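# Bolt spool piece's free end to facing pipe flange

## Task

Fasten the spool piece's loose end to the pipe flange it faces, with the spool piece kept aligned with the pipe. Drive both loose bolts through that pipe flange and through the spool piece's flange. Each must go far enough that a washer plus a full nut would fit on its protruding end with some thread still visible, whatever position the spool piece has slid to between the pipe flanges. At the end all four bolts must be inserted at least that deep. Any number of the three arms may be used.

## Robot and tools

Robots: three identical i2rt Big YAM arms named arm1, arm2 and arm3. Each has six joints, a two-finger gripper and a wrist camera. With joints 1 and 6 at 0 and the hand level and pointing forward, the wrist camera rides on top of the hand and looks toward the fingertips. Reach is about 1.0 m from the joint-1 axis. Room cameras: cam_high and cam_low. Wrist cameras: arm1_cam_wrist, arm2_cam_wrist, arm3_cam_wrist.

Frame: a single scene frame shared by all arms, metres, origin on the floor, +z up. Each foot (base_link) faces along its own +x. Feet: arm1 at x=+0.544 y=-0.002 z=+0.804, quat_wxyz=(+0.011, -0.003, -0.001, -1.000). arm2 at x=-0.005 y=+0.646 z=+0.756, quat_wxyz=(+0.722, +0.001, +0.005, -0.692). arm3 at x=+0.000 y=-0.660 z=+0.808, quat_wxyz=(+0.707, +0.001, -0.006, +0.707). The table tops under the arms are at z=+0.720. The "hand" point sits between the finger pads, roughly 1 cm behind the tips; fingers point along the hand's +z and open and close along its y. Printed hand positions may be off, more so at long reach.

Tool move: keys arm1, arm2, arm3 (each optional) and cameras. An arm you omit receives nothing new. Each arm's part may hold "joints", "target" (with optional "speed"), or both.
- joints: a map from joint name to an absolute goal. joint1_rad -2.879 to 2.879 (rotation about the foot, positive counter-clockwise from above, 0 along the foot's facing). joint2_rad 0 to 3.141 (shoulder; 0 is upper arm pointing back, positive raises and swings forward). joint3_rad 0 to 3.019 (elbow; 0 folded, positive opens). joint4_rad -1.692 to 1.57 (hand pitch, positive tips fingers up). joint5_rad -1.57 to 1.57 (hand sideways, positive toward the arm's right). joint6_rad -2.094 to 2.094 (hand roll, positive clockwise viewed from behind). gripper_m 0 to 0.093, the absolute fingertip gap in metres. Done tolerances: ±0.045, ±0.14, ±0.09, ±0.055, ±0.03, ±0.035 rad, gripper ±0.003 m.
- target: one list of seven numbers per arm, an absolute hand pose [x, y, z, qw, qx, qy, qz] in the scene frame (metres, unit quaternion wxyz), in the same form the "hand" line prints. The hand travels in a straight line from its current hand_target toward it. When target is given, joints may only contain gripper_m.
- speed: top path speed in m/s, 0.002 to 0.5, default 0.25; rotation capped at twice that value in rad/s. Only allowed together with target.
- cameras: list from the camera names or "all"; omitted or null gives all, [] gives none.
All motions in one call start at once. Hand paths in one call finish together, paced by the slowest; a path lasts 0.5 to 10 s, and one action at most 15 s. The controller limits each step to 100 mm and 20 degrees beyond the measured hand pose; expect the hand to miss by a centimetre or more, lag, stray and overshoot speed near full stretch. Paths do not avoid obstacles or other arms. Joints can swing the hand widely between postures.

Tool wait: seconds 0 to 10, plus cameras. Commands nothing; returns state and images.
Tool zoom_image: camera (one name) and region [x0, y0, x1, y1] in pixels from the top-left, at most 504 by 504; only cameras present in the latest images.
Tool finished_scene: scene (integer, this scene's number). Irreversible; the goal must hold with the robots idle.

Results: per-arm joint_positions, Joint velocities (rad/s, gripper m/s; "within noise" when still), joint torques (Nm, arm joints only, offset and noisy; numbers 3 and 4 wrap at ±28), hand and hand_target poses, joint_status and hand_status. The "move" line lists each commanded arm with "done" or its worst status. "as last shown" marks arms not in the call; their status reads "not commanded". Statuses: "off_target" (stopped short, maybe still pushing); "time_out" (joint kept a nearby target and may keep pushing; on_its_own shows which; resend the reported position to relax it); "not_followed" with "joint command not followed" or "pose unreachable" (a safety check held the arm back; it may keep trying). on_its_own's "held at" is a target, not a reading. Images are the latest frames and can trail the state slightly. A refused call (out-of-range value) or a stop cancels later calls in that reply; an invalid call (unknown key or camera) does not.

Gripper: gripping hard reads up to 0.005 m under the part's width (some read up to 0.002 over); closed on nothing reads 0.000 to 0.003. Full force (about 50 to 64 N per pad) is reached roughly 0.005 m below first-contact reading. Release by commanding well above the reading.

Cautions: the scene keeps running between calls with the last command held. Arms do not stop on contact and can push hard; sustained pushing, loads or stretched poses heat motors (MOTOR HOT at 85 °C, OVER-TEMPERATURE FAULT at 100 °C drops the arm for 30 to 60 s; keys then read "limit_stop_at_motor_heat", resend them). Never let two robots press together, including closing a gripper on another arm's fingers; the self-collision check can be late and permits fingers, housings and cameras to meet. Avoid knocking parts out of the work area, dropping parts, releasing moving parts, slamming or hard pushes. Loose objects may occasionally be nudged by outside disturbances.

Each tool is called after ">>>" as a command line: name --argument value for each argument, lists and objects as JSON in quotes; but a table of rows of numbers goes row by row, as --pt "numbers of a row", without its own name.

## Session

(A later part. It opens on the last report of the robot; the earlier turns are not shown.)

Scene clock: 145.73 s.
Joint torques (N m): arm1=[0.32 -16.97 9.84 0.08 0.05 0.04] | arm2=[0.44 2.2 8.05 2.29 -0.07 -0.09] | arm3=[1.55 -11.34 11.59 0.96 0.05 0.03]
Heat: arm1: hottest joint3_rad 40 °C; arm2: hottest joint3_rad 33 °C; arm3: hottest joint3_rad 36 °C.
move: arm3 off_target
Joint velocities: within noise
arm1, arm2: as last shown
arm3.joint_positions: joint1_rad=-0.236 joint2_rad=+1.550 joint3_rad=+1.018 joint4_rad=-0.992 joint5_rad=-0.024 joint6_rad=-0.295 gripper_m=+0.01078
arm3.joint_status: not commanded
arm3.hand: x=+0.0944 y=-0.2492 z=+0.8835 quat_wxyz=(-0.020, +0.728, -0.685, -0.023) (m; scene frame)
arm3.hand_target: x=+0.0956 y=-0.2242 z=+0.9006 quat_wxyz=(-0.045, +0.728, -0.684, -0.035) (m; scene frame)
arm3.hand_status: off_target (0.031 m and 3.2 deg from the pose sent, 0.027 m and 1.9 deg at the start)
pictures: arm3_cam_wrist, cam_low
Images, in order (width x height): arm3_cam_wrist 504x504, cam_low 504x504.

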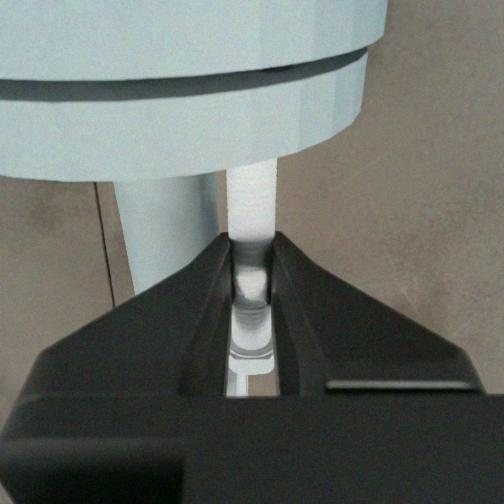

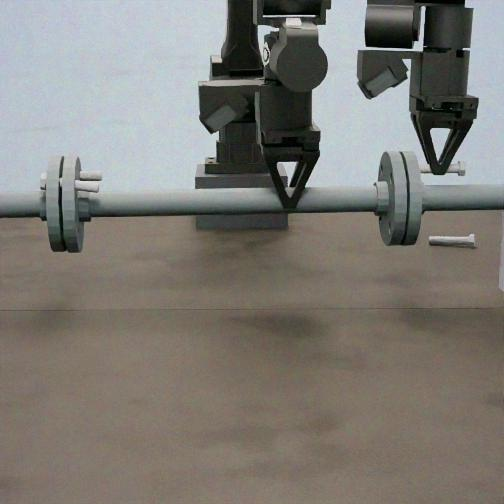

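>>> move --arm3 '{"target":[0.104,-0.250,0.905,-0.045,0.728,-0.684,-0.035],"speed":0.06}' --cameras '[]'

>>> move --arm3 '{"target":[0.1005,-0.228,0.907,-0.045,0.728,-0.684,-0.035],"speed":0.05}' --cameras '[]'

>>> move --arm3 '{"target":[0.1005,-0.222,0.898,-0.045,0.728,-0.684,-0.035],"speed":0.03}' --cameras '["arm3_cam_wrist","cam_low"]'

>>> zoom_image --camera "cam_low" --region '[374, 130, 484, 250]'

Scene clock: 152.00 s.
Joint torques (N m): arm1=[0.26 -17.03 9.83 0.09 0.05 0.04] | arm2=[0.44 2.2 8.05 2.3 -0.06 -0.1] | arm3=[-0.21 -11.81 7.54 0.83 -0.06 -0.18]
Heat: arm1: hottest joint3_rad 40 °C; arm2: hottest joint3_rad 33 °C; arm3: hottest joint3_rad 37 °C.
move: arm3 done
Joint velocities: within noise
arm1, arm2: as last shown
arm3.joint_positions: joint1_rad=-0.247 joint2_rad=+1.507 joint3_rad=+1.013 joint4_rad=-0.992 joint5_rad=-0.024 joint6_rad=-0.307 gripper_m=+0.01078
arm3.joint_status: not commanded
arm3.hand: x=+0.0987 y=-0.2505 z=+0.8989 quat_wxyz=(-0.037, +0.728, -0.684, -0.032) (m; scene frame)
arm3.hand_target: x=+0.1039 y=-0.2500 z=+0.9050 quat_wxyz=(-0.045, +0.728, -0.684, -0.035) (m; scene frame)
arm3.hand_status: done (0.008 m and 1.0 deg from the pose sent, 0.024 m and 3.2 deg at the start)
pictures: none
No camera images: "cameras" was empty.

Scene clock: 153.30 s.
Joint torques (N m): arm1=[0.44 -17.03 9.81 0.09 0.05 0.05] | arm2=[0.44 2.2 8.05 2.3 -0.07 -0.1] | arm3=[1.26 -10.93 11.37 0.36 -0.01 0.03]
Heat: arm1: hottest joint3_rad 40 °C; arm2: hottest joint3_rad 33 °C; arm3: hottest joint3_rad 37 °C.
move: arm3 off_target
Joint velocities: within noise
arm1.joint_positions: joint1_rad=+0.097 joint2_rad=+1.838 joint3_rad=+1.310 joint4_rad=-1.111 joint5_rad=+0.000 joint6_rad=+1.604 gripper_m=+0.03150
arm1.joint_status: not commanded
arm1.hand: x=+0.0477 y=-0.0609 z=+0.8478 quat_wxyz=(+0.023, -0.736, +0.676, -0.021) (m; scene frame)
arm1.hand_target: x=+0.0253 y=-0.0599 z=+0.8740 quat_wxyz=(+0.000, -0.735, +0.678, +0.000) (m; scene frame)
arm1.hand_status: not commanded
arm2: as last shown
arm3.joint_positions: joint1_rad=-0.247 joint2_rad=+1.534 joint3_rad=+1.020 joint4_rad=-0.992 joint5_rad=-0.024 joint6_rad=-0.307 gripper_m=+0.01078
arm3.joint_status: not commanded
arm3.hand: x=+0.0992 y=-0.2487 z=+0.8903 quat_wxyz=(-0.028, +0.728, -0.684, -0.027) (m; scene frame)
arm3.hand_target: x=+0.1002 y=-0.2289 z=+0.9074 quat_wxyz=(-0.045, +0.728, -0.684, -0.035) (m; scene frame)
arm3.hand_status: off_target (0.027 m and 2.2 deg from the pose sent, 0.024 m and 1.0 deg at the start)
pictures: none
No camera images: "cameras" was empty.

Scene clock: 154.30 s.
Joint torques (N m): arm1=[0.32 -16.91 9.84 0.08 0.06 0.04] | arm2=[0.44 2.2 8.05 2.29 -0.07 -0.09] | arm3=[1.38 -11.11 11.71 1.09 0 0.03]
Heat: arm1: hottest joint3_rad 40 °C; arm2: hottest joint3_rad 33 °C; arm3: hottest joint3_rad 36 °C.
move: arm3 off_target
Joint velocities: within noise
arm1, arm2: as last shown
arm3.joint_positions: joint1_rad=-0.244 joint2_rad=+1.557 joint3_rad=+1.022 joint4_rad=-0.992 joint5_rad=-0.024 joint6_rad=-0.305 gripper_m=+0.01078
arm3.joint_status: not commanded
arm3.hand: x=+0.0982 y=-0.2487 z=+0.8819 quat_wxyz=(-0.019, +0.728, -0.685, -0.022) (m; scene frame)
arm3.hand_target: x=+0.1000 y=-0.2233 z=+0.8987 quat_wxyz=(-0.045, +0.728, -0.684, -0.035) (m; scene frame)
arm3.hand_status: off_target (0.031 m and 3.4 deg from the pose sent, 0.028 m and 2.2 deg at the start)
pictures: arm3_cam_wrist, cam_low
Images, in order (width x height): arm3_cam_wrist 504x504, cam_low 504x504.

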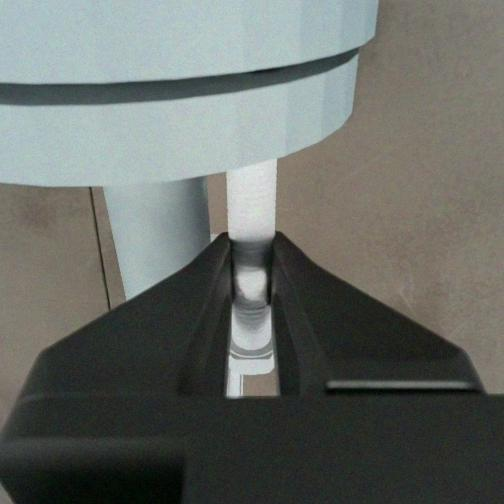

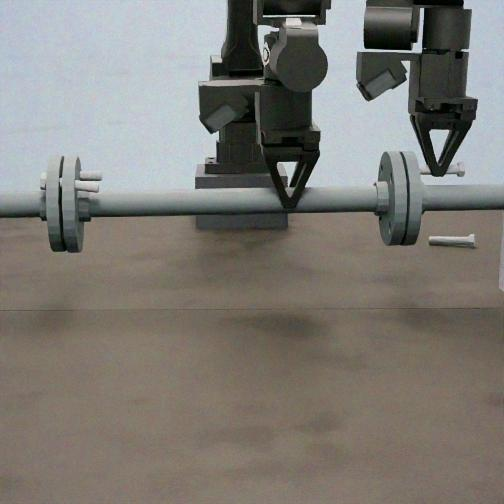

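Scaled by 4.200 from the camera's 504x504 image, which has a finer 720x720 frame.

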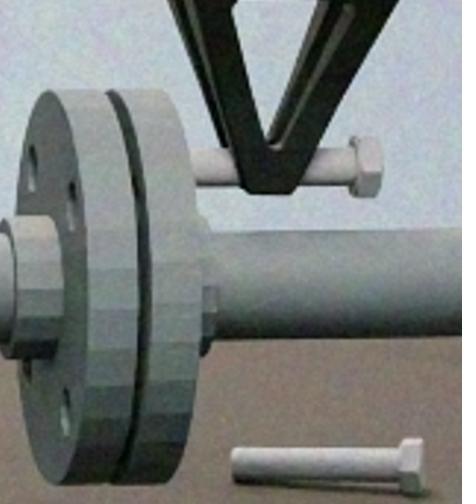

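>>> move --arm3 '{"target":[0.1045,-0.222,0.895,-0.045,0.728,-0.684,-0.035],"speed":0.03}' --cameras '[]'

>>> move --arm3 '{"target":[0.1045,-0.222,0.889,-0.045,0.728,-0.684,-0.035],"speed":0.02}' --cameras '["arm3_cam_wrist","cam_low"]'

>>> zoom_image --camera "arm3_cam_wrist" --region '[180, 0, 380, 200]'

>>> zoom_image --camera "cam_low" --region '[374, 130, 484, 250]'

Scene clock: 160.13 s.
Joint torques (N m): arm1=[0.38 -16.97 9.83 0.08 0.05 0.04] | arm2=[0.44 2.2 8.03 2.3 -0.07 -0.1] | arm3=[0.67 -10.93 11.15 1.22 -0.01 -0.05]
Heat: arm1: hottest joint3_rad 41 °C; arm2: hottest joint3_rad 33 °C; arm3: hottest joint3_rad 37 °C.
move: arm3 off_target
Joint velocities: within noise
arm1, arm2: as last shown
arm3.joint_positions: joint1_rad=-0.244 joint2_rad=+1.562 joint3_rad=+1.023 joint4_rad=-0.988 joint5_rad=-0.024 joint6_rad=-0.305 gripper_m=+0.01078
arm3.joint_status: not commanded
arm3.hand: x=+0.0985 y=-0.2477 z=+0.8801 quat_wxyz=(-0.019, +0.728, -0.685, -0.022) (m; scene frame)
arm3.hand_target: x=+0.1041 y=-0.2233 z=+0.8956 quat_wxyz=(-0.045, +0.728, -0.684, -0.035) (m; scene frame)
arm3.hand_status: off_target (0.030 m and 3.4 deg from the pose sent, 0.030 m and 3.4 deg at the start)
pictures: none
No camera images: "cameras" was empty.

Scene clock: 161.10 s.
Joint torques (N m): arm1=[0.38 -16.97 9.84 0.08 0.05 0.04] | arm2=[0.44 2.26 8.05 2.3 -0.07 -0.1] | arm3=[0.67 -10.99 10.5 1.36 -0.01 -0.06]
Heat: arm1: hottest joint3_rad 41 °C; arm2: hottest joint3_rad 33 °C; arm3: hottest joint3_rad 38 °C.
move: arm3 off_target
Joint velocities: within noise
arm1: as last shown
arm2.joint_positions: joint1_rad=-0.314 joint2_rad=+0.536 joint3_rad=+1.343 joint4_rad=-1.211 joint5_rad=-0.221 joint6_rad=-0.105 gripper_m=+0.09396
arm2.joint_status: not commanded
arm2.hand: x=-0.0250 y=+0.4220 z=+1.3171 quat_wxyz=(-0.380, -0.595, -0.585, +0.400) (m; scene frame)
arm2.hand_target: x=-0.0240 y=+0.4252 z=+1.3289 quat_wxyz=(-0.386, -0.588, -0.581, +0.410) (m; scene frame)
arm2.hand_status: not commanded
arm3.joint_positions: joint1_rad=-0.244 joint2_rad=+1.570 joint3_rad=+1.023 joint4_rad=-0.976 joint5_rad=-0.024 joint6_rad=-0.305 gripper_m=+0.01078
arm3.joint_status: not commanded
arm3.hand: x=+0.0991 y=-0.2452 z=+0.8770 quat_wxyz=(-0.021, +0.728, -0.685, -0.023) (m; scene frame)
arm3.hand_target: x=+0.1041 y=-0.2230 z=+0.8897 quat_wxyz=(-0.045, +0.728, -0.684, -0.035) (m; scene frame)
arm3.hand_status: off_target (0.027 m and 3.1 deg from the pose sent, 0.028 m and 3.3 deg at the start)
pictures: arm3_cam_wrist, cam_low
Images, in order (width x height): arm3_cam_wrist 504x504, cam_low 504x504.

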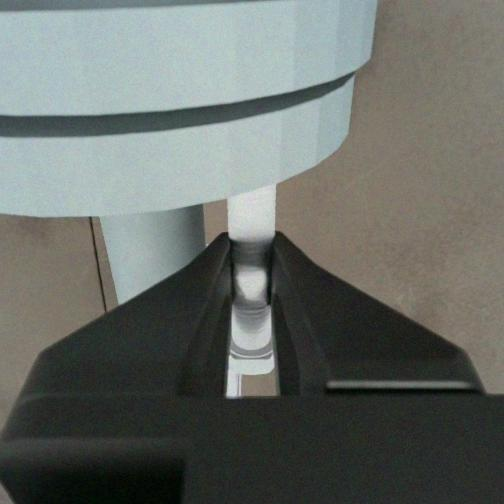

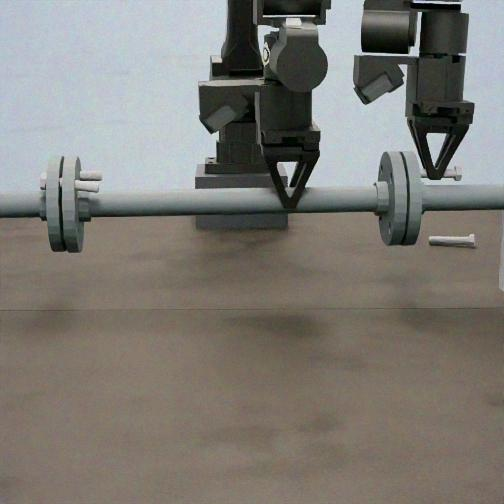

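Scaled by 2.520 from the camera's 504x504 image, which has a finer 720x720 frame.

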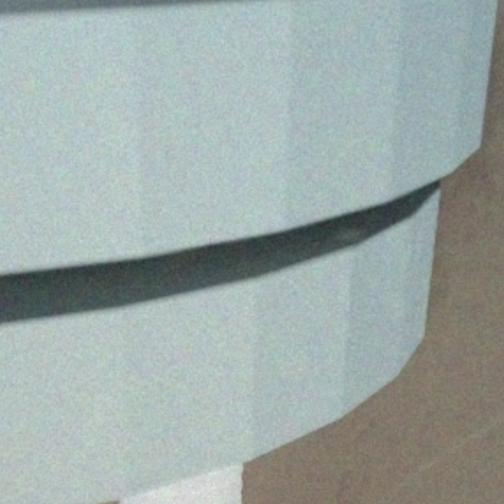

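Scaled by 4.200 from the camera's 504x504 image, which has a finer 720x720 frame.

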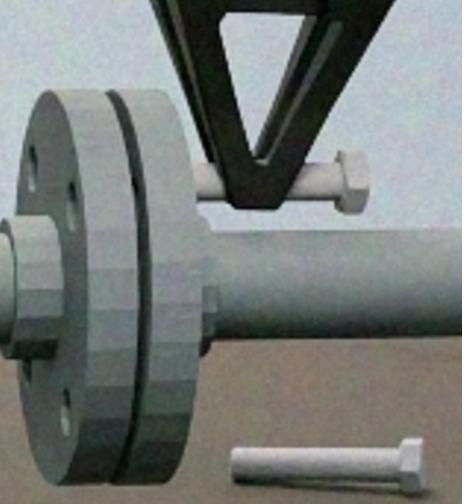

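>>> move --arm3 '{"target":[0.1045,-0.210,0.894,-0.045,0.728,-0.684,-0.035],"speed":0.04}' --cameras '["arm3_cam_wrist","cam_low"]'

>>> zoom_image --camera "arm3_cam_wrist" --region '[180, 0, 380, 200]'

>>> zoom_image --camera "cam_low" --region '[374, 130, 484, 250]'

Scene clock: 166.50 s.
Joint torques (N m): arm1=[0.32 -16.91 9.83 0.1 0.05 0.04] | arm2=[0.44 2.2 8.03 2.3 -0.06 -0.1] | arm3=[1.2 -11.05 12.64 0.9 -0.06 0.01]
Heat: arm1: hottest joint3_rad 41 °C; arm2: hottest joint3_rad 34 °C; arm3: hottest joint3_rad 38 °C.
move: arm3 off_target
Joint velocities: within noise
arm1, arm2: as last shown
arm3.joint_positions: joint1_rad=-0.244 joint2_rad=+1.587 joint3_rad=+1.032 joint4_rad=-0.983 joint5_rad=-0.022 joint6_rad=-0.305 gripper_m=+0.01078
arm3.joint_status: not commanded
arm3.hand: x=+0.0996 y=-0.2442 z=+0.8731 quat_wxyz=(-0.014, +0.728, -0.685, -0.018) (m; scene frame)
arm3.hand_target: x=+0.1038 y=-0.2122 z=+0.8950 quat_wxyz=(-0.045, +0.728, -0.684, -0.035) (m; scene frame)
arm3.hand_status: off_target (0.040 m and 4.0 deg from the pose sent, 0.039 m and 3.1 deg at the start)
pictures: arm3_cam_wrist, cam_low
Images, in order (width x height): arm3_cam_wrist 504x504, cam_low 504x504.

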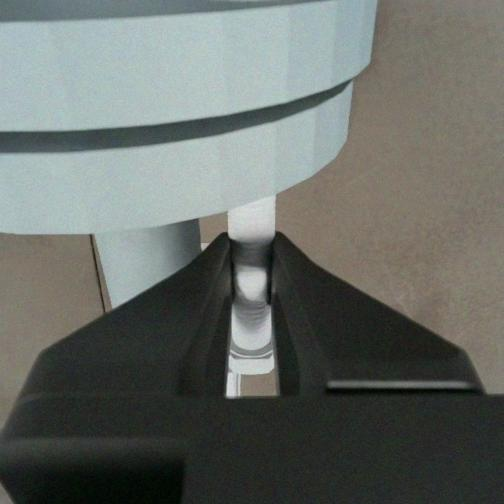

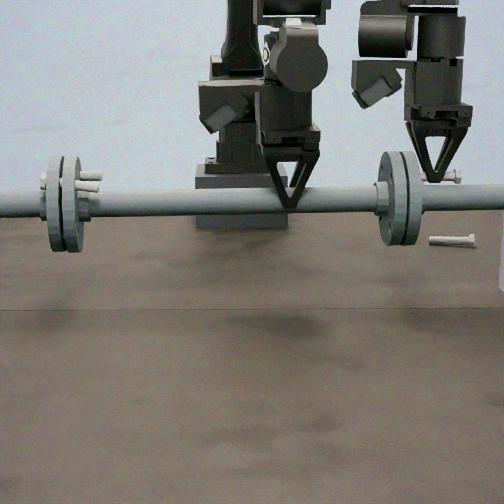

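Scaled by 2.520 from the camera's 504x504 image, which has a finer 720x720 frame.

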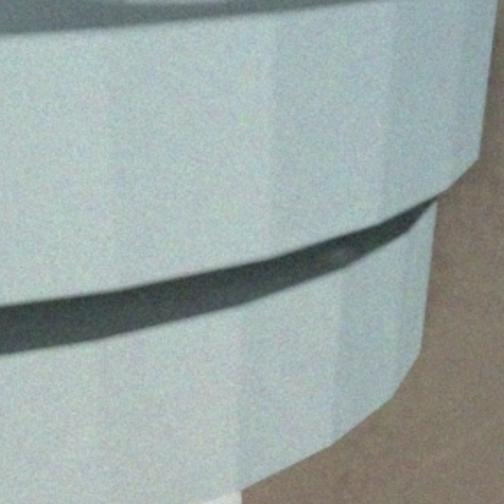

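Scaled by 4.200 from the camera's 504x504 image, which has a finer 720x720 frame.

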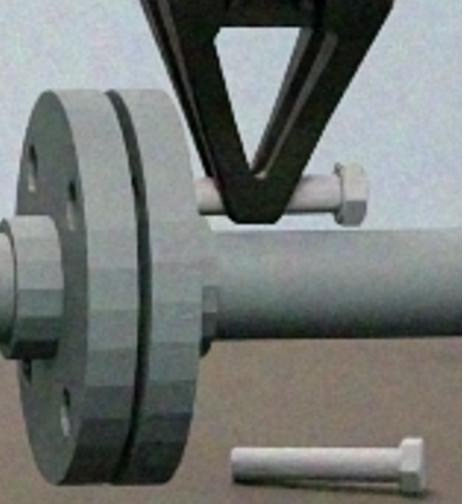

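>>> move --arm3 '{"target":[0.1050,-0.218,0.905,-0.045,0.728,-0.684,-0.035],"speed":0.03}' --cameras '[]'

>>> move --arm3 '{"target":[0.1050,-0.214,0.914,-0.045,0.728,-0.684,-0.035],"speed":0.03}' --cameras '["arm3_cam_wrist","cam_low"]'

>>> zoom_image --camera "cam_low" --region '[374, 130, 484, 250]'

Scene clock: 181.13 s.
Joint torques (N m): arm1=[0.26 -17.08 9.84 0.08 0.05 0.04] | arm2=[0.38 2.2 8.05 2.3 -0.07 -0.1] | arm3=[0.79 -13.68 11.77 0.28 -0.08 -0.05]
Heat: arm1: hottest joint3_rad 41 °C; arm2: hottest joint3_rad 34 °C; arm3: hottest joint3_rad 39 °C.
move: arm3 off_target
Joint velocities: within noise
arm1, arm2: as last shown
arm3.joint_positions: joint1_rad=-0.244 joint2_rad=+1.587 joint3_rad=+1.038 joint4_rad=-0.995 joint5_rad=-0.022 joint6_rad=-0.305 gripper_m=+0.01078
arm3.joint_status: not commanded
arm3.hand: x=+0.0995 y=-0.2447 z=+0.8749 quat_wxyz=(-0.011, +0.728, -0.685, -0.017) (m; scene frame)
arm3.hand_target: x=+0.1045 y=-0.2197 z=+0.9055 quat_wxyz=(-0.045, +0.728, -0.684, -0.035) (m; scene frame)
arm3.hand_status: off_target (0.041 m and 4.4 deg from the pose sent, 0.042 m and 4.0 deg at the start)
pictures: none
No camera images: "cameras" was empty.

Scene clock: 182.13 s.
Joint torques (N m): arm1=[0.38 -16.91 9.84 0.1 0.06 0.04] | arm2=[0.44 2.26 8.06 2.28 -0.07 -0.1] | arm3=[1.03 -13.51 12.45 0.61 -0.07 -0.03]
Heat: arm1: hottest joint3_rad 41 °C; arm2: hottest joint3_rad 34 °C; arm3: hottest joint3_rad 39 °C.
move: arm3 off_target
Joint velocities: within noise
arm1, arm2: as last shown
arm3.joint_positions: joint1_rad=-0.244 joint2_rad=+1.583 joint3_rad=+1.055 joint4_rad=-1.026 joint5_rad=-0.022 joint6_rad=-0.305 gripper_m=+0.01078
arm3.joint_status: not commanded
arm3.hand: x=+0.0995 y=-0.2444 z=+0.8821 quat_wxyz=(-0.007, +0.728, -0.685, -0.014) (m; scene frame)
arm3.hand_target: x=+0.1044 y=-0.2161 z=+0.9147 quat_wxyz=(-0.045, +0.728, -0.684, -0.035) (m; scene frame)
arm3.hand_status: off_target (0.044 m and 4.9 deg from the pose sent, 0.050 m and 4.4 deg at the start)
pictures: arm3_cam_wrist, cam_low
Images, in order (width x height): arm3_cam_wrist 504x504, cam_low 504x504.

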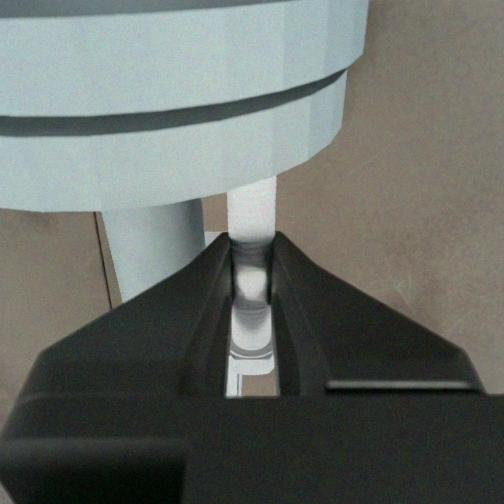

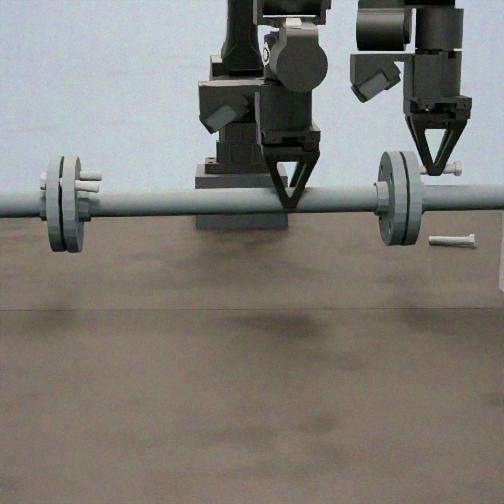

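Scaled by 4.200 from the camera's 504x504 image, which has a finer 720x720 frame.

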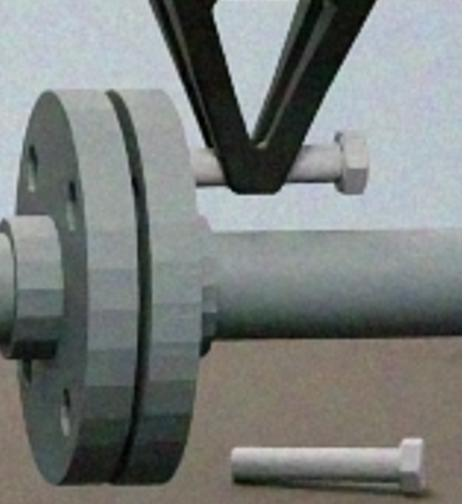

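>>> move --arm3 '{"target":[0.1100,-0.214,0.910,-0.045,0.728,-0.684,-0.035],"speed":0.03}' --cameras '[]'

>>> move --arm3 '{"target":[0.0960,-0.214,0.908,-0.045,0.728,-0.684,-0.035],"speed":0.03}' --cameras '["arm3_cam_wrist","cam_low"]'

>>> zoom_image --camera "arm3_cam_wrist" --region '[150, 0, 400, 250]'

Scene clock: 187.50 s.
Joint torques (N m): arm1=[0.21 -17.08 9.85 0.08 0.05 0.05] | arm2=[0.44 2.26 8.06 2.3 -0.06 -0.1] | arm3=[0.21 -12.81 12.25 0.95 -0.07 -0.12]
Heat: arm1: hottest joint3_rad 42 °C; arm2: hottest joint3_rad 34 °C; arm3: hottest joint3_rad 40 °C.
move: arm3 off_target
Joint velocities: within noise
arm1, arm2: as last shown
arm3.joint_positions: joint1_rad=-0.244 joint2_rad=+1.583 joint3_rad=+1.055 joint4_rad=-1.026 joint5_rad=-0.022 joint6_rad=-0.305 gripper_m=+0.01078
arm3.joint_status: not commanded
arm3.hand: x=+0.0995 y=-0.2444 z=+0.8821 quat_wxyz=(-0.007, +0.728, -0.685, -0.014) (m; scene frame)
arm3.hand_target: x=+0.1095 y=-0.2161 z=+0.9109 quat_wxyz=(-0.045, +0.728, -0.684, -0.035) (m; scene frame)
arm3.hand_status: off_target (0.043 m and 4.9 deg from the pose sent, 0.043 m and 4.9 deg at the start)
pictures: none
No camera images: "cameras" was empty.

Scene clock: 188.57 s.
Joint torques (N m): arm1=[0.32 -17.08 9.84 0.08 0.05 0.04] | arm2=[0.38 2.26 8.06 2.3 -0.07 -0.1] | arm3=[1.55 -13.22 11.28 1.16 -0.15 0.02]
Heat: arm1: hottest joint3_rad 42 °C; arm2: hottest joint3_rad 34 °C; arm3: hottest joint3_rad 40 °C.
move: arm3 off_target
Joint velocities: within noise
arm1.joint_positions: joint1_rad=+0.097 joint2_rad=+1.838 joint3_rad=+1.310 joint4_rad=-1.111 joint5_rad=+0.000 joint6_rad=+1.604 gripper_m=+0.03150
arm1.joint_status: not commanded
arm1.hand: x=+0.0477 y=-0.0609 z=+0.8478 quat_wxyz=(+0.023, -0.736, +0.676, -0.021) (m; scene frame)
arm1.hand_target: x=+0.0253 y=-0.0599 z=+0.8740 quat_wxyz=(+0.000, -0.735, +0.678, +0.000) (m; scene frame)
arm1.hand_status: not commanded
arm2: as last shown
arm3.joint_positions: joint1_rad=-0.232 joint2_rad=+1.583 joint3_rad=+1.056 joint4_rad=-1.025 joint5_rad=-0.019 joint6_rad=-0.290 gripper_m=+0.01078
arm3.joint_status: not commanded
arm3.hand: x=+0.0954 y=-0.2429 z=+0.8825 quat_wxyz=(-0.009, +0.727, -0.686, -0.013) (m; scene frame)
arm3.hand_target: x=+0.0955 y=-0.2158 z=+0.9089 quat_wxyz=(-0.045, +0.728, -0.683, -0.035) (m; scene frame)
arm3.hand_status: off_target (0.039 m and 4.8 deg from the pose sent, 0.040 m and 4.9 deg at the start)
pictures: arm3_cam_wrist, cam_low
Images, in order (width x height): arm3_cam_wrist 504x504, cam_low 504x504.

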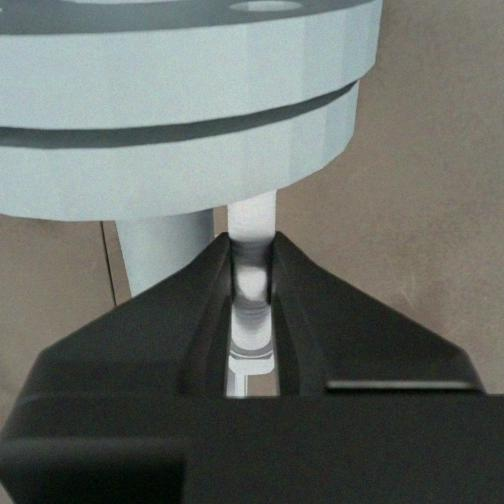

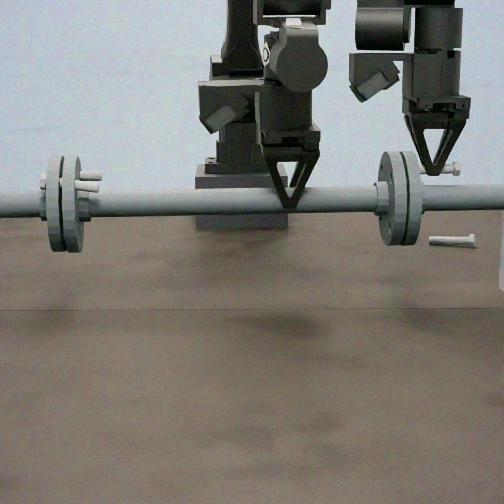

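Scaled by 2.016 from the camera's 504x504 image, which has a finer 720x720 frame.

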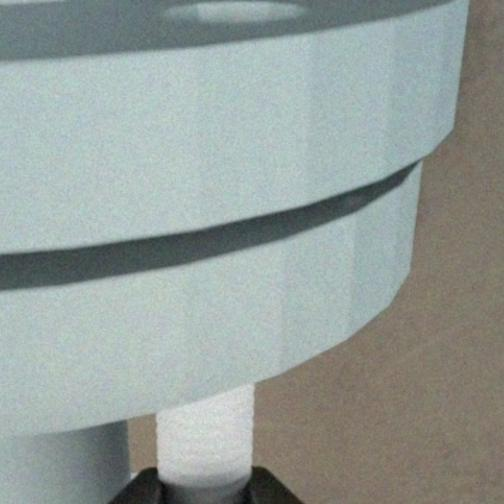

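>>> move --arm3 '{"target":[0.1045,-0.222,0.915,-0.045,0.728,-0.684,-0.035],"speed":0.03}' --cameras '[]'

>>> move --arm3 '{"target":[0.1045,-0.212,0.920,-0.045,0.728,-0.684,-0.035],"speed":0.02}' --cameras '["arm3_cam_wrist","cam_low"]'

>>> zoom_image --camera "cam_low" --region '[374, 130, 484, 250]'

Scene clock: 195.73 s.
Joint torques (N m): arm1=[0.38 -16.97 9.85 0.12 0.05 0.04] | arm2=[0.44 2.26 8.03 2.3 -0.06 -0.1] | arm3=[-0.03 -14.74 10.84 0.62 -0.19 -0.2]
Heat: arm1: hottest joint3_rad 42 °C; arm2: hottest joint3_rad 34 °C; arm3: hottest joint3_rad 41 °C.
move: arm3 off_target
Joint velocities: within noise
arm1, arm2: as last shown
arm3.joint_positions: joint1_rad=-0.234 joint2_rad=+1.579 joint3_rad=+1.056 joint4_rad=-1.025 joint5_rad=-0.018 joint6_rad=-0.290 gripper_m=+0.01078
arm3.joint_status: not commanded
arm3.hand: x=+0.0961 y=-0.2428 z=+0.8842 quat_wxyz=(-0.011, +0.727, -0.687, -0.014) (m; scene frame)
arm3.hand_target: x=+0.1042 y=-0.2235 z=+0.9153 quat_wxyz=(-0.045, +0.728, -0.684, -0.035) (m; scene frame)
arm3.hand_status: off_target (0.038 m and 4.6 deg from the pose sent, 0.040 m and 4.8 deg at the start)
pictures: none
No camera images: "cameras" was empty.

Scene clock: 196.83 s.
Joint torques (N m): arm1=[0.38 -16.97 9.85 0.08 0.05 0.04] | arm2=[0.38 2.26 8.05 2.3 -0.07 -0.1] | arm3=[0.26 -13.39 13.08 0.17 -0.19 -0.15]
Heat: arm1: hottest joint3_rad 42 °C; arm2: hottest joint3_rad 34 °C; arm3: hottest joint3_rad 41 °C.
move: arm3 off_target
Joint velocities: within noise
arm1, arm2: as last shown
arm3.joint_positions: joint1_rad=-0.234 joint2_rad=+1.579 joint3_rad=+1.060 joint4_rad=-1.031 joint5_rad=-0.018 joint6_rad=-0.290 gripper_m=+0.01078
arm3.joint_status: not commanded
arm3.hand: x=+0.0962 y=-0.2424 z=+0.8855 quat_wxyz=(-0.010, +0.727, -0.687, -0.014) (m; scene frame)
arm3.hand_target: x=+0.1040 y=-0.2144 z=+0.9207 quat_wxyz=(-0.046, +0.728, -0.684, -0.035) (m; scene frame)
arm3.hand_status: off_target (0.047 m and 4.7 deg from the pose sent, 0.048 m and 4.6 deg at the start)
pictures: arm3_cam_wrist, cam_low
Images, in order (width x height): arm3_cam_wrist 504x504, cam_low 504x504.

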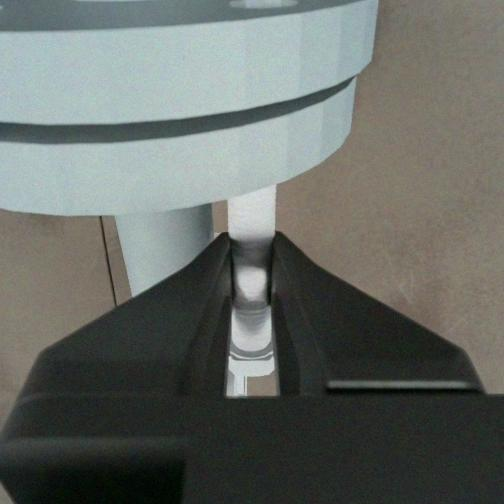

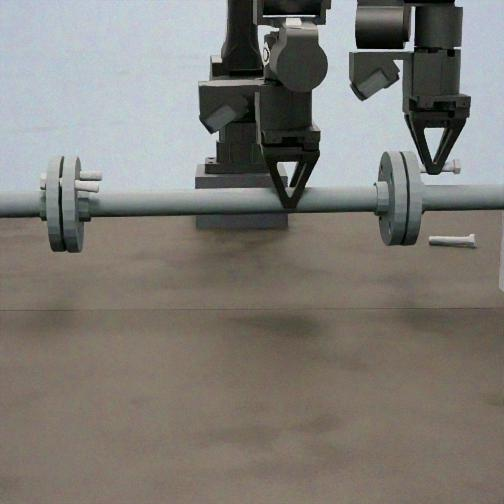

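Scaled by 4.200 from the camera's 504x504 image, which has a finer 720x720 frame.

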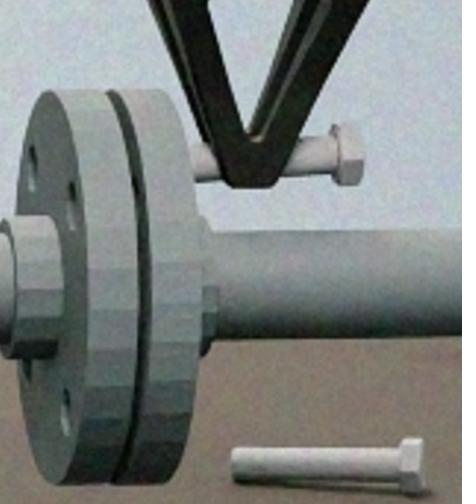

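>>> move --arm3 '{"target":[0.1050,-0.212,0.904,-0.045,0.728,-0.684,-0.035],"speed":0.04}' --cameras '[]'

>>> move --arm3 '{"target":[0.1060,-0.200,0.905,-0.045,0.728,-0.684,-0.035],"speed":0.04}' --cameras '["arm3_cam_wrist","cam_low"]'

>>> zoom_image --camera "cam_low" --region '[374, 130, 484, 250]'

Scene clock: 202.30 s.
Joint torques (N m): arm1=[0.38 -17.03 9.83 0.08 0.05 0.05] | arm2=[0.44 2.26 8.05 2.3 -0.06 -0.1] | arm3=[0.26 -12.1 11.52 1.36 -0.18 -0.16]
Heat: arm1: hottest joint3_rad 42 °C; arm2: hottest joint3_rad 34 °C; arm3: hottest joint3_rad 40 °C.
move: arm3 off_target
Joint velocities: within noise
arm1: as last shown
arm2.joint_positions: joint1_rad=-0.314 joint2_rad=+0.536 joint3_rad=+1.343 joint4_rad=-1.211 joint5_rad=-0.221 joint6_rad=-0.105 gripper_m=+0.09396
arm2.joint_status: not commanded
arm2.hand: x=-0.0250 y=+0.4220 z=+1.3171 quat_wxyz=(-0.380, -0.595, -0.585, +0.400) (m; scene frame)
arm2.hand_target: x=-0.0240 y=+0.4252 z=+1.3289 quat_wxyz=(-0.386, -0.588, -0.581, +0.410) (m; scene frame)
arm2.hand_status: not commanded
arm3.joint_positions: joint1_rad=-0.234 joint2_rad=+1.583 joint3_rad=+1.060 joint4_rad=-1.023 joint5_rad=-0.018 joint6_rad=-0.290 gripper_m=+0.01078
arm3.joint_status: not commanded
arm3.hand: x=+0.0966 y=-0.2408 z=+0.8840 quat_wxyz=(-0.012, +0.727, -0.686, -0.015) (m; scene frame)
arm3.hand_target: x=+0.1047 y=-0.2137 z=+0.9050 quat_wxyz=(-0.045, +0.728, -0.684, -0.035) (m; scene frame)
arm3.hand_status: off_target (0.036 m and 4.5 deg from the pose sent, 0.037 m and 4.7 deg at the start)
pictures: none
No camera images: "cameras" was empty.

Scene clock: 203.30 s.
Joint torques (N m): arm1=[0.38 -17.08 9.84 0.08 0.05 0.05] | arm2=[0.44 2.26 8.03 2.29 -0.07 -0.09] | arm3=[0.62 -12.22 12.16 1.11 -0.19 -0.11]
Heat: arm1: hottest joint3_rad 42 °C; arm2: hottest joint3_rad 34 °C; arm3: hottest joint3_rad 40 °C.
move: arm3 off_target
Joint velocities: within noise
arm1, arm2: as last shown
arm3.joint_positions: joint1_rad=-0.234 joint2_rad=+1.607 joint3_rad=+1.087 joint4_rad=-1.023 joint5_rad=-0.018 joint6_rad=-0.290 gripper_m=+0.01078
arm3.joint_status: not commanded
arm3.hand: x=+0.0990 y=-0.2307 z=+0.8834 quat_wxyz=(-0.013, +0.727, -0.686, -0.015) (m; scene frame)
arm3.hand_target: x=+0.1056 y=-0.2019 z=+0.9060 quat_wxyz=(-0.045, +0.728, -0.684, -0.035) (m; scene frame)
arm3.hand_status: off_target (0.038 m and 4.3 deg from the pose sent, 0.047 m and 4.5 deg at the start)
pictures: arm3_cam_wrist, cam_low
Images, in order (width x height): arm3_cam_wrist 504x504, cam_low 504x504.

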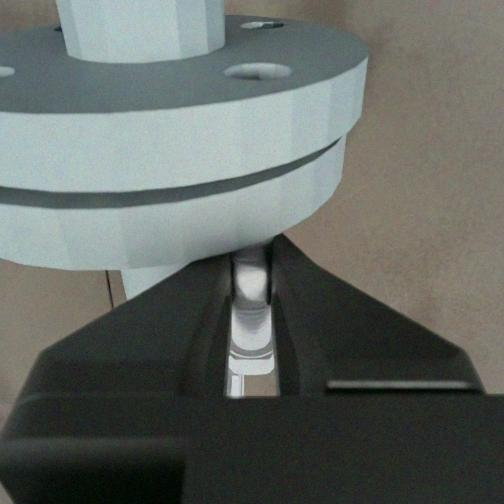

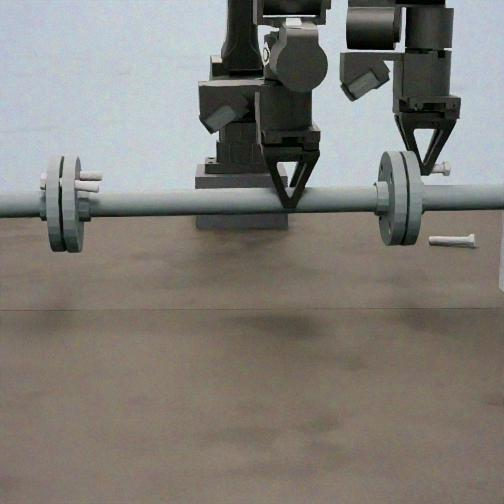

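Scaled by 4.200 from the camera's 504x504 image, which has a finer 720x720 frame.

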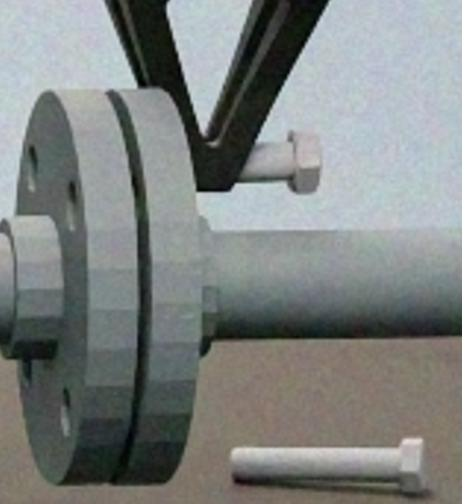

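>>> move --arm3 '{"target":[0.1060,-0.192,0.903,-0.045,0.728,-0.684,-0.035],"speed":0.04}' --cameras '["arm3_cam_wrist","cam_low"]'

>>> zoom_image --camera "cam_low" --region '[374, 130, 484, 250]'

Scene clock: 207.23 s.
Joint torques (N m): arm1=[0.38 -16.97 9.85 0.09 0.05 0.04] | arm2=[0.44 2.26 8.05 2.29 -0.07 -0.1] | arm3=[0.85 -11.11 13.26 1.24 -0.18 -0.08]
Heat: arm1: hottest joint3_rad 42 °C; arm2: hottest joint3_rad 34 °C; arm3: hottest joint3_rad 40 °C.
move: arm3 off_target
Joint velocities: within noise
arm1, arm2: as last shown
arm3.joint_positions: joint1_rad=-0.234 joint2_rad=+1.611 joint3_rad=+1.091 joint4_rad=-1.026 joint5_rad=-0.018 joint6_rad=-0.290 gripper_m=+0.01078
arm3.joint_status: not commanded
arm3.hand: x=+0.0992 y=-0.2297 z=+0.8832 quat_wxyz=(-0.012, +0.727, -0.686, -0.015) (m; scene frame)
arm3.hand_target: x=+0.1054 y=-0.1946 z=+0.9043 quat_wxyz=(-0.045, +0.728, -0.684, -0.035) (m; scene frame)
arm3.hand_status: off_target (0.043 m and 4.4 deg from the pose sent, 0.044 m and 4.3 deg at the start)
pictures: arm3_cam_wrist, cam_low
Images, in order (width x height): arm3_cam_wrist 504x504, cam_low 504x504.

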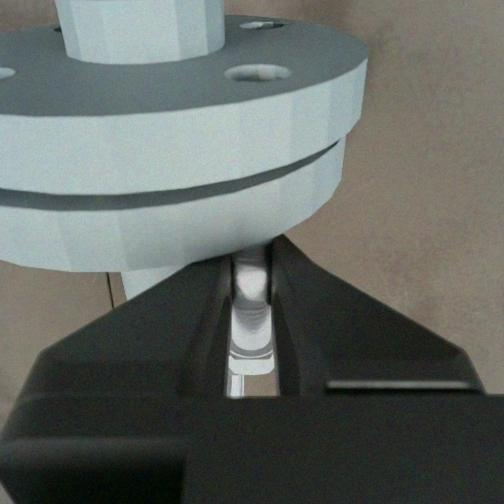

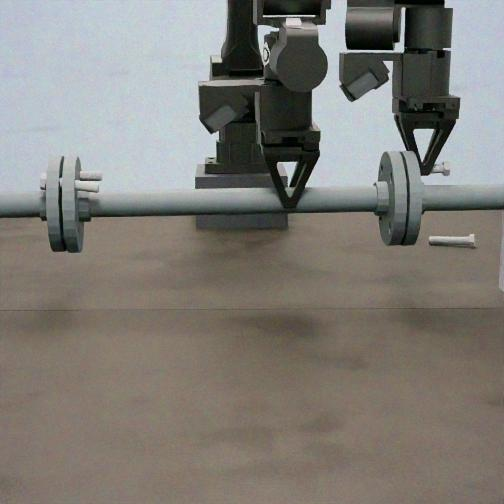

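Scaled by 4.200 from the camera's 504x504 image, which has a finer 720x720 frame.

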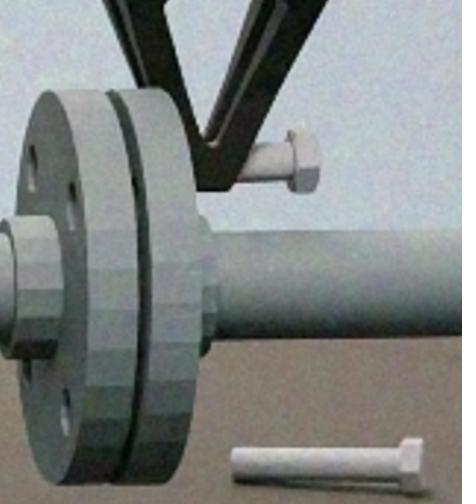

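>>> move --arm1 '{"target":[0.0240,-0.060,0.880,0,0.735,-0.678,0],"speed":0.02}' --cameras '["arm3_cam_wrist","cam_low"]'

>>> zoom_image --camera "cam_low" --region '[374, 130, 484, 250]'

Scene clock: 210.43 s.
Joint torques (N m): arm1=[0.26 -17.61 9.92 0.06 0.07 0.04] | arm2=[0.44 2.26 8.05 2.29 -0.07 -0.1] | arm3=[0.85 -11.05 13.26 1.24 -0.18 -0.07]
Heat: arm1: hottest joint3_rad 42 °C; arm2: hottest joint3_rad 34 °C; arm3: hottest joint3_rad 40 °C.
move: arm1 off_target
Joint velocities: within noise
arm1.joint_positions: joint1_rad=+0.097 joint2_rad=+1.838 joint3_rad=+1.317 joint4_rad=-1.126 joint5_rad=+0.000 joint6_rad=+1.604 gripper_m=+0.03150
arm1.joint_status: not commanded
arm1.hand: x=+0.0483 y=-0.0609 z=+0.8502 quat_wxyz=(+0.026, -0.736, +0.676, -0.023) (m; scene frame)
arm1.hand_target: x=+0.0256 y=-0.0599 z=+0.8805 quat_wxyz=(+0.000, -0.735, +0.678, +0.000) (m; scene frame)
arm1.hand_status: off_target (0.038 m and 4.0 deg from the pose sent, 0.040 m and 3.6 deg at the start)
arm2: as last shown
arm3.joint_positions: joint1_rad=-0.234 joint2_rad=+1.611 joint3_rad=+1.092 joint4_rad=-1.027 joint5_rad=-0.018 joint6_rad=-0.290 gripper_m=+0.01078
arm3.joint_status: not commanded
arm3.hand: x=+0.0993 y=-0.2297 z=+0.8833 quat_wxyz=(-0.012, +0.727, -0.686, -0.015) (m; scene frame)
arm3.hand_target: x=+0.1054 y=-0.1945 z=+0.9044 quat_wxyz=(-0.045, +0.728, -0.684, -0.035) (m; scene frame)
arm3.hand_status: not commanded
pictures: arm3_cam_wrist, cam_low
Images, in order (width x height): arm3_cam_wrist 504x504, cam_low 504x504.

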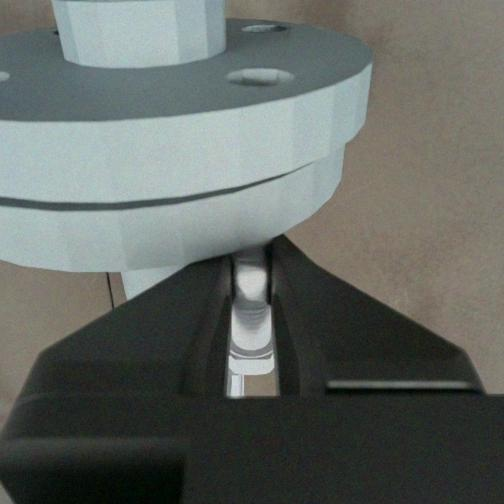

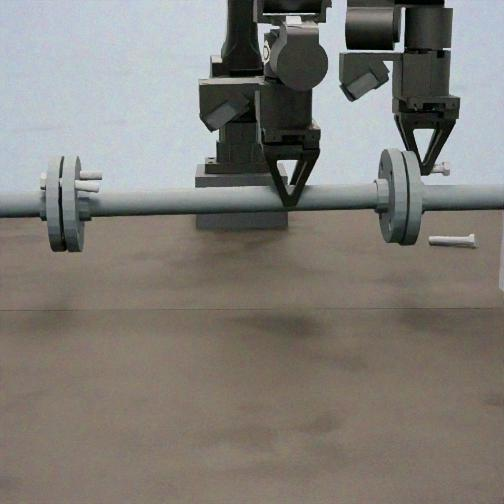

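Scaled by 4.200 from the camera's 504x504 image, which has a finer 720x720 frame.

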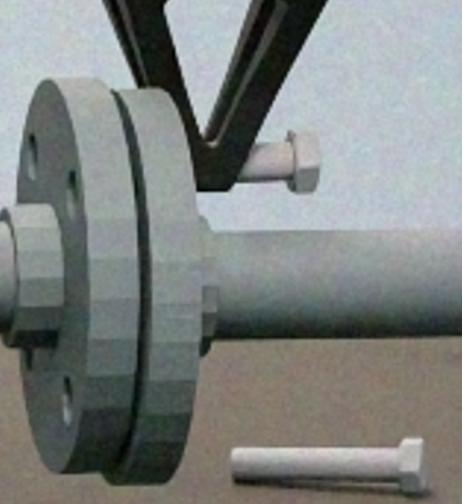

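>>> move --arm3 '{"target":[0.1160,-0.194,0.908,-0.045,0.728,-0.684,-0.035],"speed":0.04}' --cameras '[]'

>>> move --arm1 '{"target":[0.0240,-0.060,0.867,0,0.735,-0.678,0],"speed":0.02}' --cameras '["arm3_cam_wrist","cam_low"]'

>>> zoom_image --camera "cam_low" --region '[374, 130, 484, 250]'

Scene clock: 216.17 s.
Joint torques (N m): arm1=[0.38 -17.55 9.88 0.02 0.06 0.05] | arm2=[0.44 2.26 8.05 2.29 -0.06 -0.1] | arm3=[-0.79 -11.93 13.39 1.05 -0.13 -0.11]
Heat: arm1: hottest joint3_rad 43 °C; arm2: hottest joint3_rad 34 °C; arm3: hottest joint3_rad 40 °C.
move: arm3 off_target
Joint velocities: within noise
arm1, arm2: as last shown
arm1.hand_target: x=+0.0256 y=-0.0599 z=+0.8804 quat_wxyz=(+0.000, -0.735, +0.678, +0.000) (m; scene frame)
arm3.joint_positions: joint1_rad=-0.237 joint2_rad=+1.614 joint3_rad=+1.097 joint4_rad=-1.035 joint5_rad=-0.021 joint6_rad=-0.309 gripper_m=+0.01078
arm3.joint_status: not commanded
arm3.hand: x=+0.1000 y=-0.2296 z=+0.8838 quat_wxyz=(-0.009, +0.732, -0.681, -0.014) (m; scene frame)
arm3.hand_target: x=+0.1155 y=-0.1968 z=+0.9095 quat_wxyz=(-0.046, +0.728, -0.684, -0.035) (m; scene frame)
arm3.hand_status: off_target (0.046 m and 4.8 deg from the pose sent, 0.047 m and 4.4 deg at the start)
pictures: none
No camera images: "cameras" was empty.

Scene clock: 217.33 s.
Joint torques (N m): arm1=[0.32 -16.5 8.96 0.87 0.07 0.03] | arm2=[0.44 2.2 8.05 2.29 -0.06 -0.1] | arm3=[-0.5 -11.87 13.37 1.09 -0.12 -0.11]
Heat: arm1: hottest joint3_rad 43 °C; arm2: hottest joint3_rad 34 °C; arm3: hottest joint3_rad 40 °C.
move: arm1 off_target
Joint velocities: within noise
arm1.joint_positions: joint1_rad=+0.097 joint2_rad=+1.838 joint3_rad=+1.317 joint4_rad=-1.115 joint5_rad=+0.000 joint6_rad=+1.606 gripper_m=+0.03150
arm1.joint_status: not commanded
arm1.hand: x=+0.0456 y=-0.0612 z=+0.8501 quat_wxyz=(+0.022, -0.736, +0.676, -0.020) (m; scene frame)
arm1.hand_target: x=+0.0250 y=-0.0599 z=+0.8676 quat_wxyz=(+0.000, -0.735, +0.678, +0.000) (m; scene frame)
arm1.hand_status: off_target (0.027 m and 3.4 deg from the pose sent, 0.029 m and 4.0 deg at the start)
arm2: as last shown
arm3.joint_positions: joint1_rad=-0.237 joint2_rad=+1.615 joint3_rad=+1.097 joint4_rad=-1.035 joint5_rad=-0.021 joint6_rad=-0.309 gripper_m=+0.01078
arm3.joint_status: not commanded
arm3.hand: x=+0.1000 y=-0.2297 z=+0.8836 quat_wxyz=(-0.009, +0.733, -0.681, -0.014) (m; scene frame)
arm3.hand_target: x=+0.1155 y=-0.1969 z=+0.9093 quat_wxyz=(-0.045, +0.728, -0.684, -0.035) (m; scene frame)
arm3.hand_status: not commanded
pictures: arm3_cam_wrist, cam_low
Images, in order (width x height): arm3_cam_wrist 504x504, cam_low 504x504.

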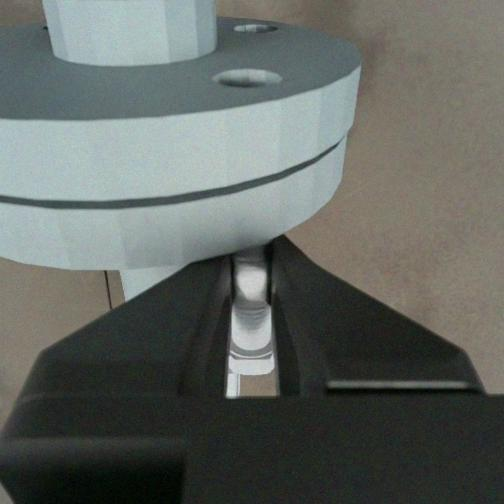

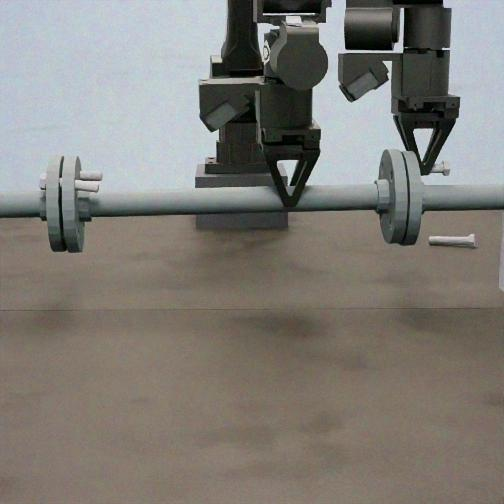

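Scaled by 4.200 from the camera's 504x504 image, which has a finer 720x720 frame.

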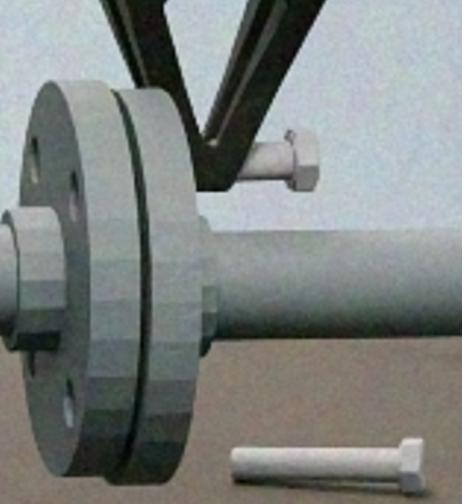

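>>> move --arm3 '{"target":[0.0960,-0.194,0.906,-0.045,0.728,-0.684,-0.035],"speed":0.04}' --cameras '[]'

>>> move --arm1 '{"target":[0.0290,-0.060,0.865,0,0.735,-0.678,0],"speed":0.02}' --cameras '["arm3_cam_wrist","cam_low"]'

>>> zoom_image --camera "cam_low" --region '[374, 130, 484, 250]'

Scene clock: 222.97 s.
Joint torques (N m): arm1=[0.44 -16.56 8.96 0.85 0.07 0.02] | arm2=[0.5 2.26 8.05 2.29 -0.06 -0.1] | arm3=[1.9 -12.45 12.22 1.35 -0.1 0.09]
Heat: arm1: hottest joint3_rad 43 °C; arm2: hottest joint3_rad 34 °C; arm3: hottest joint3_rad 40 °C.
move: arm3 off_target
Joint velocities: within noise
arm1, arm2: as last shown
arm1.joint_positions: joint1_rad=+0.097 joint2_rad=+1.838 joint3_rad=+1.317 joint4_rad=-1.114 joint5_rad=+0.000 joint6_rad=+1.606 gripper_m=+0.03150
arm1.hand: x=+0.0455 y=-0.0612 z=+0.8501 quat_wxyz=(+0.021, -0.736, +0.676, -0.020) (m; scene frame)
arm3.joint_positions: joint1_rad=-0.229 joint2_rad=+1.615 joint3_rad=+1.097 joint4_rad=-1.035 joint5_rad=-0.020 joint6_rad=-0.292 gripper_m=+0.01078
arm3.joint_status: not commanded
arm3.hand: x=+0.0969 y=-0.2290 z=+0.8836 quat_wxyz=(-0.009, +0.729, -0.684, -0.014) (m; scene frame)
arm3.hand_target: x=+0.0953 y=-0.1962 z=+0.9072 quat_wxyz=(-0.045, +0.728, -0.684, -0.036) (m; scene frame)
arm3.hand_status: off_target (0.042 m and 4.8 deg from the pose sent, 0.042 m and 4.8 deg at the start)
pictures: none
No camera images: "cameras" was empty.

Scene clock: 223.93 s.
Joint torques (N m): arm1=[0.32 -17.03 7.79 0.88 0.07 -0.03] | arm2=[0.44 2.26 8.05 2.3 -0.07 -0.1] | arm3=[1.85 -12.4 12.18 1.35 -0.1 0.12]
Heat: arm1: hottest joint3_rad 43 °C; arm2: hottest joint3_rad 34 °C; arm3: hottest joint3_rad 40 °C.
move: arm1 off_target
Joint velocities: within noise
arm1.joint_positions: joint1_rad=+0.097 joint2_rad=+1.838 joint3_rad=+1.317 joint4_rad=-1.105 joint5_rad=+0.000 joint6_rad=+1.611 gripper_m=+0.03150
arm1.joint_status: not commanded
arm1.hand: x=+0.0434 y=-0.0615 z=+0.8499 quat_wxyz=(+0.018, -0.734, +0.679, -0.017) (m; scene frame)
arm1.hand_target: x=+0.0295 y=-0.0600 z=+0.8653 quat_wxyz=(+0.000, -0.735, +0.678, +0.000) (m; scene frame)
arm1.hand_status: off_target (0.021 m and 2.8 deg from the pose sent, 0.022 m and 3.3 deg at the start)
arm2, arm3: as last shown
arm3.joint_positions: joint1_rad=-0.229 joint2_rad=+1.615 joint3_rad=+1.097 joint4_rad=-1.035 joint5_rad=-0.020 joint6_rad=-0.291 gripper_m=+0.01078
pictures: arm3_cam_wrist, cam_low
Images, in order (width x height): arm3_cam_wrist 504x504, cam_low 504x504.

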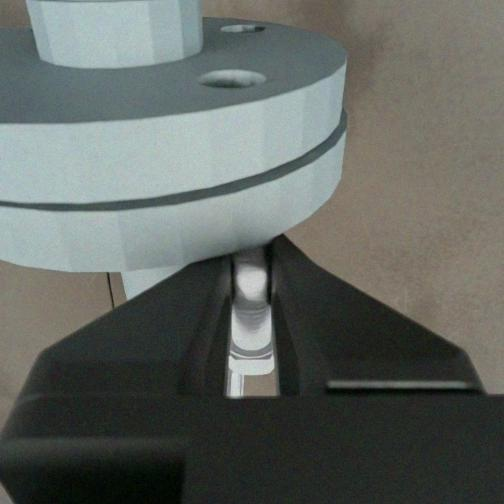

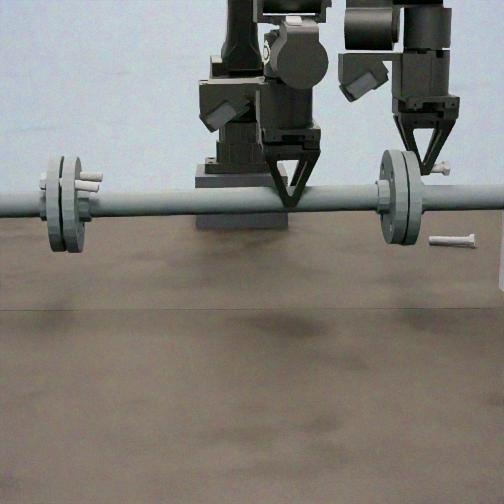

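Scaled by 4.200 from the camera's 504x504 image, which has a finer 720x720 frame.

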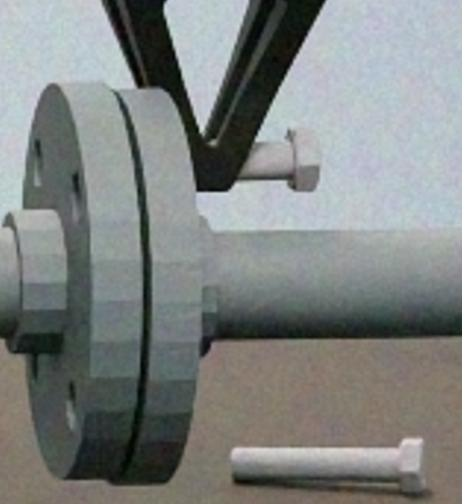

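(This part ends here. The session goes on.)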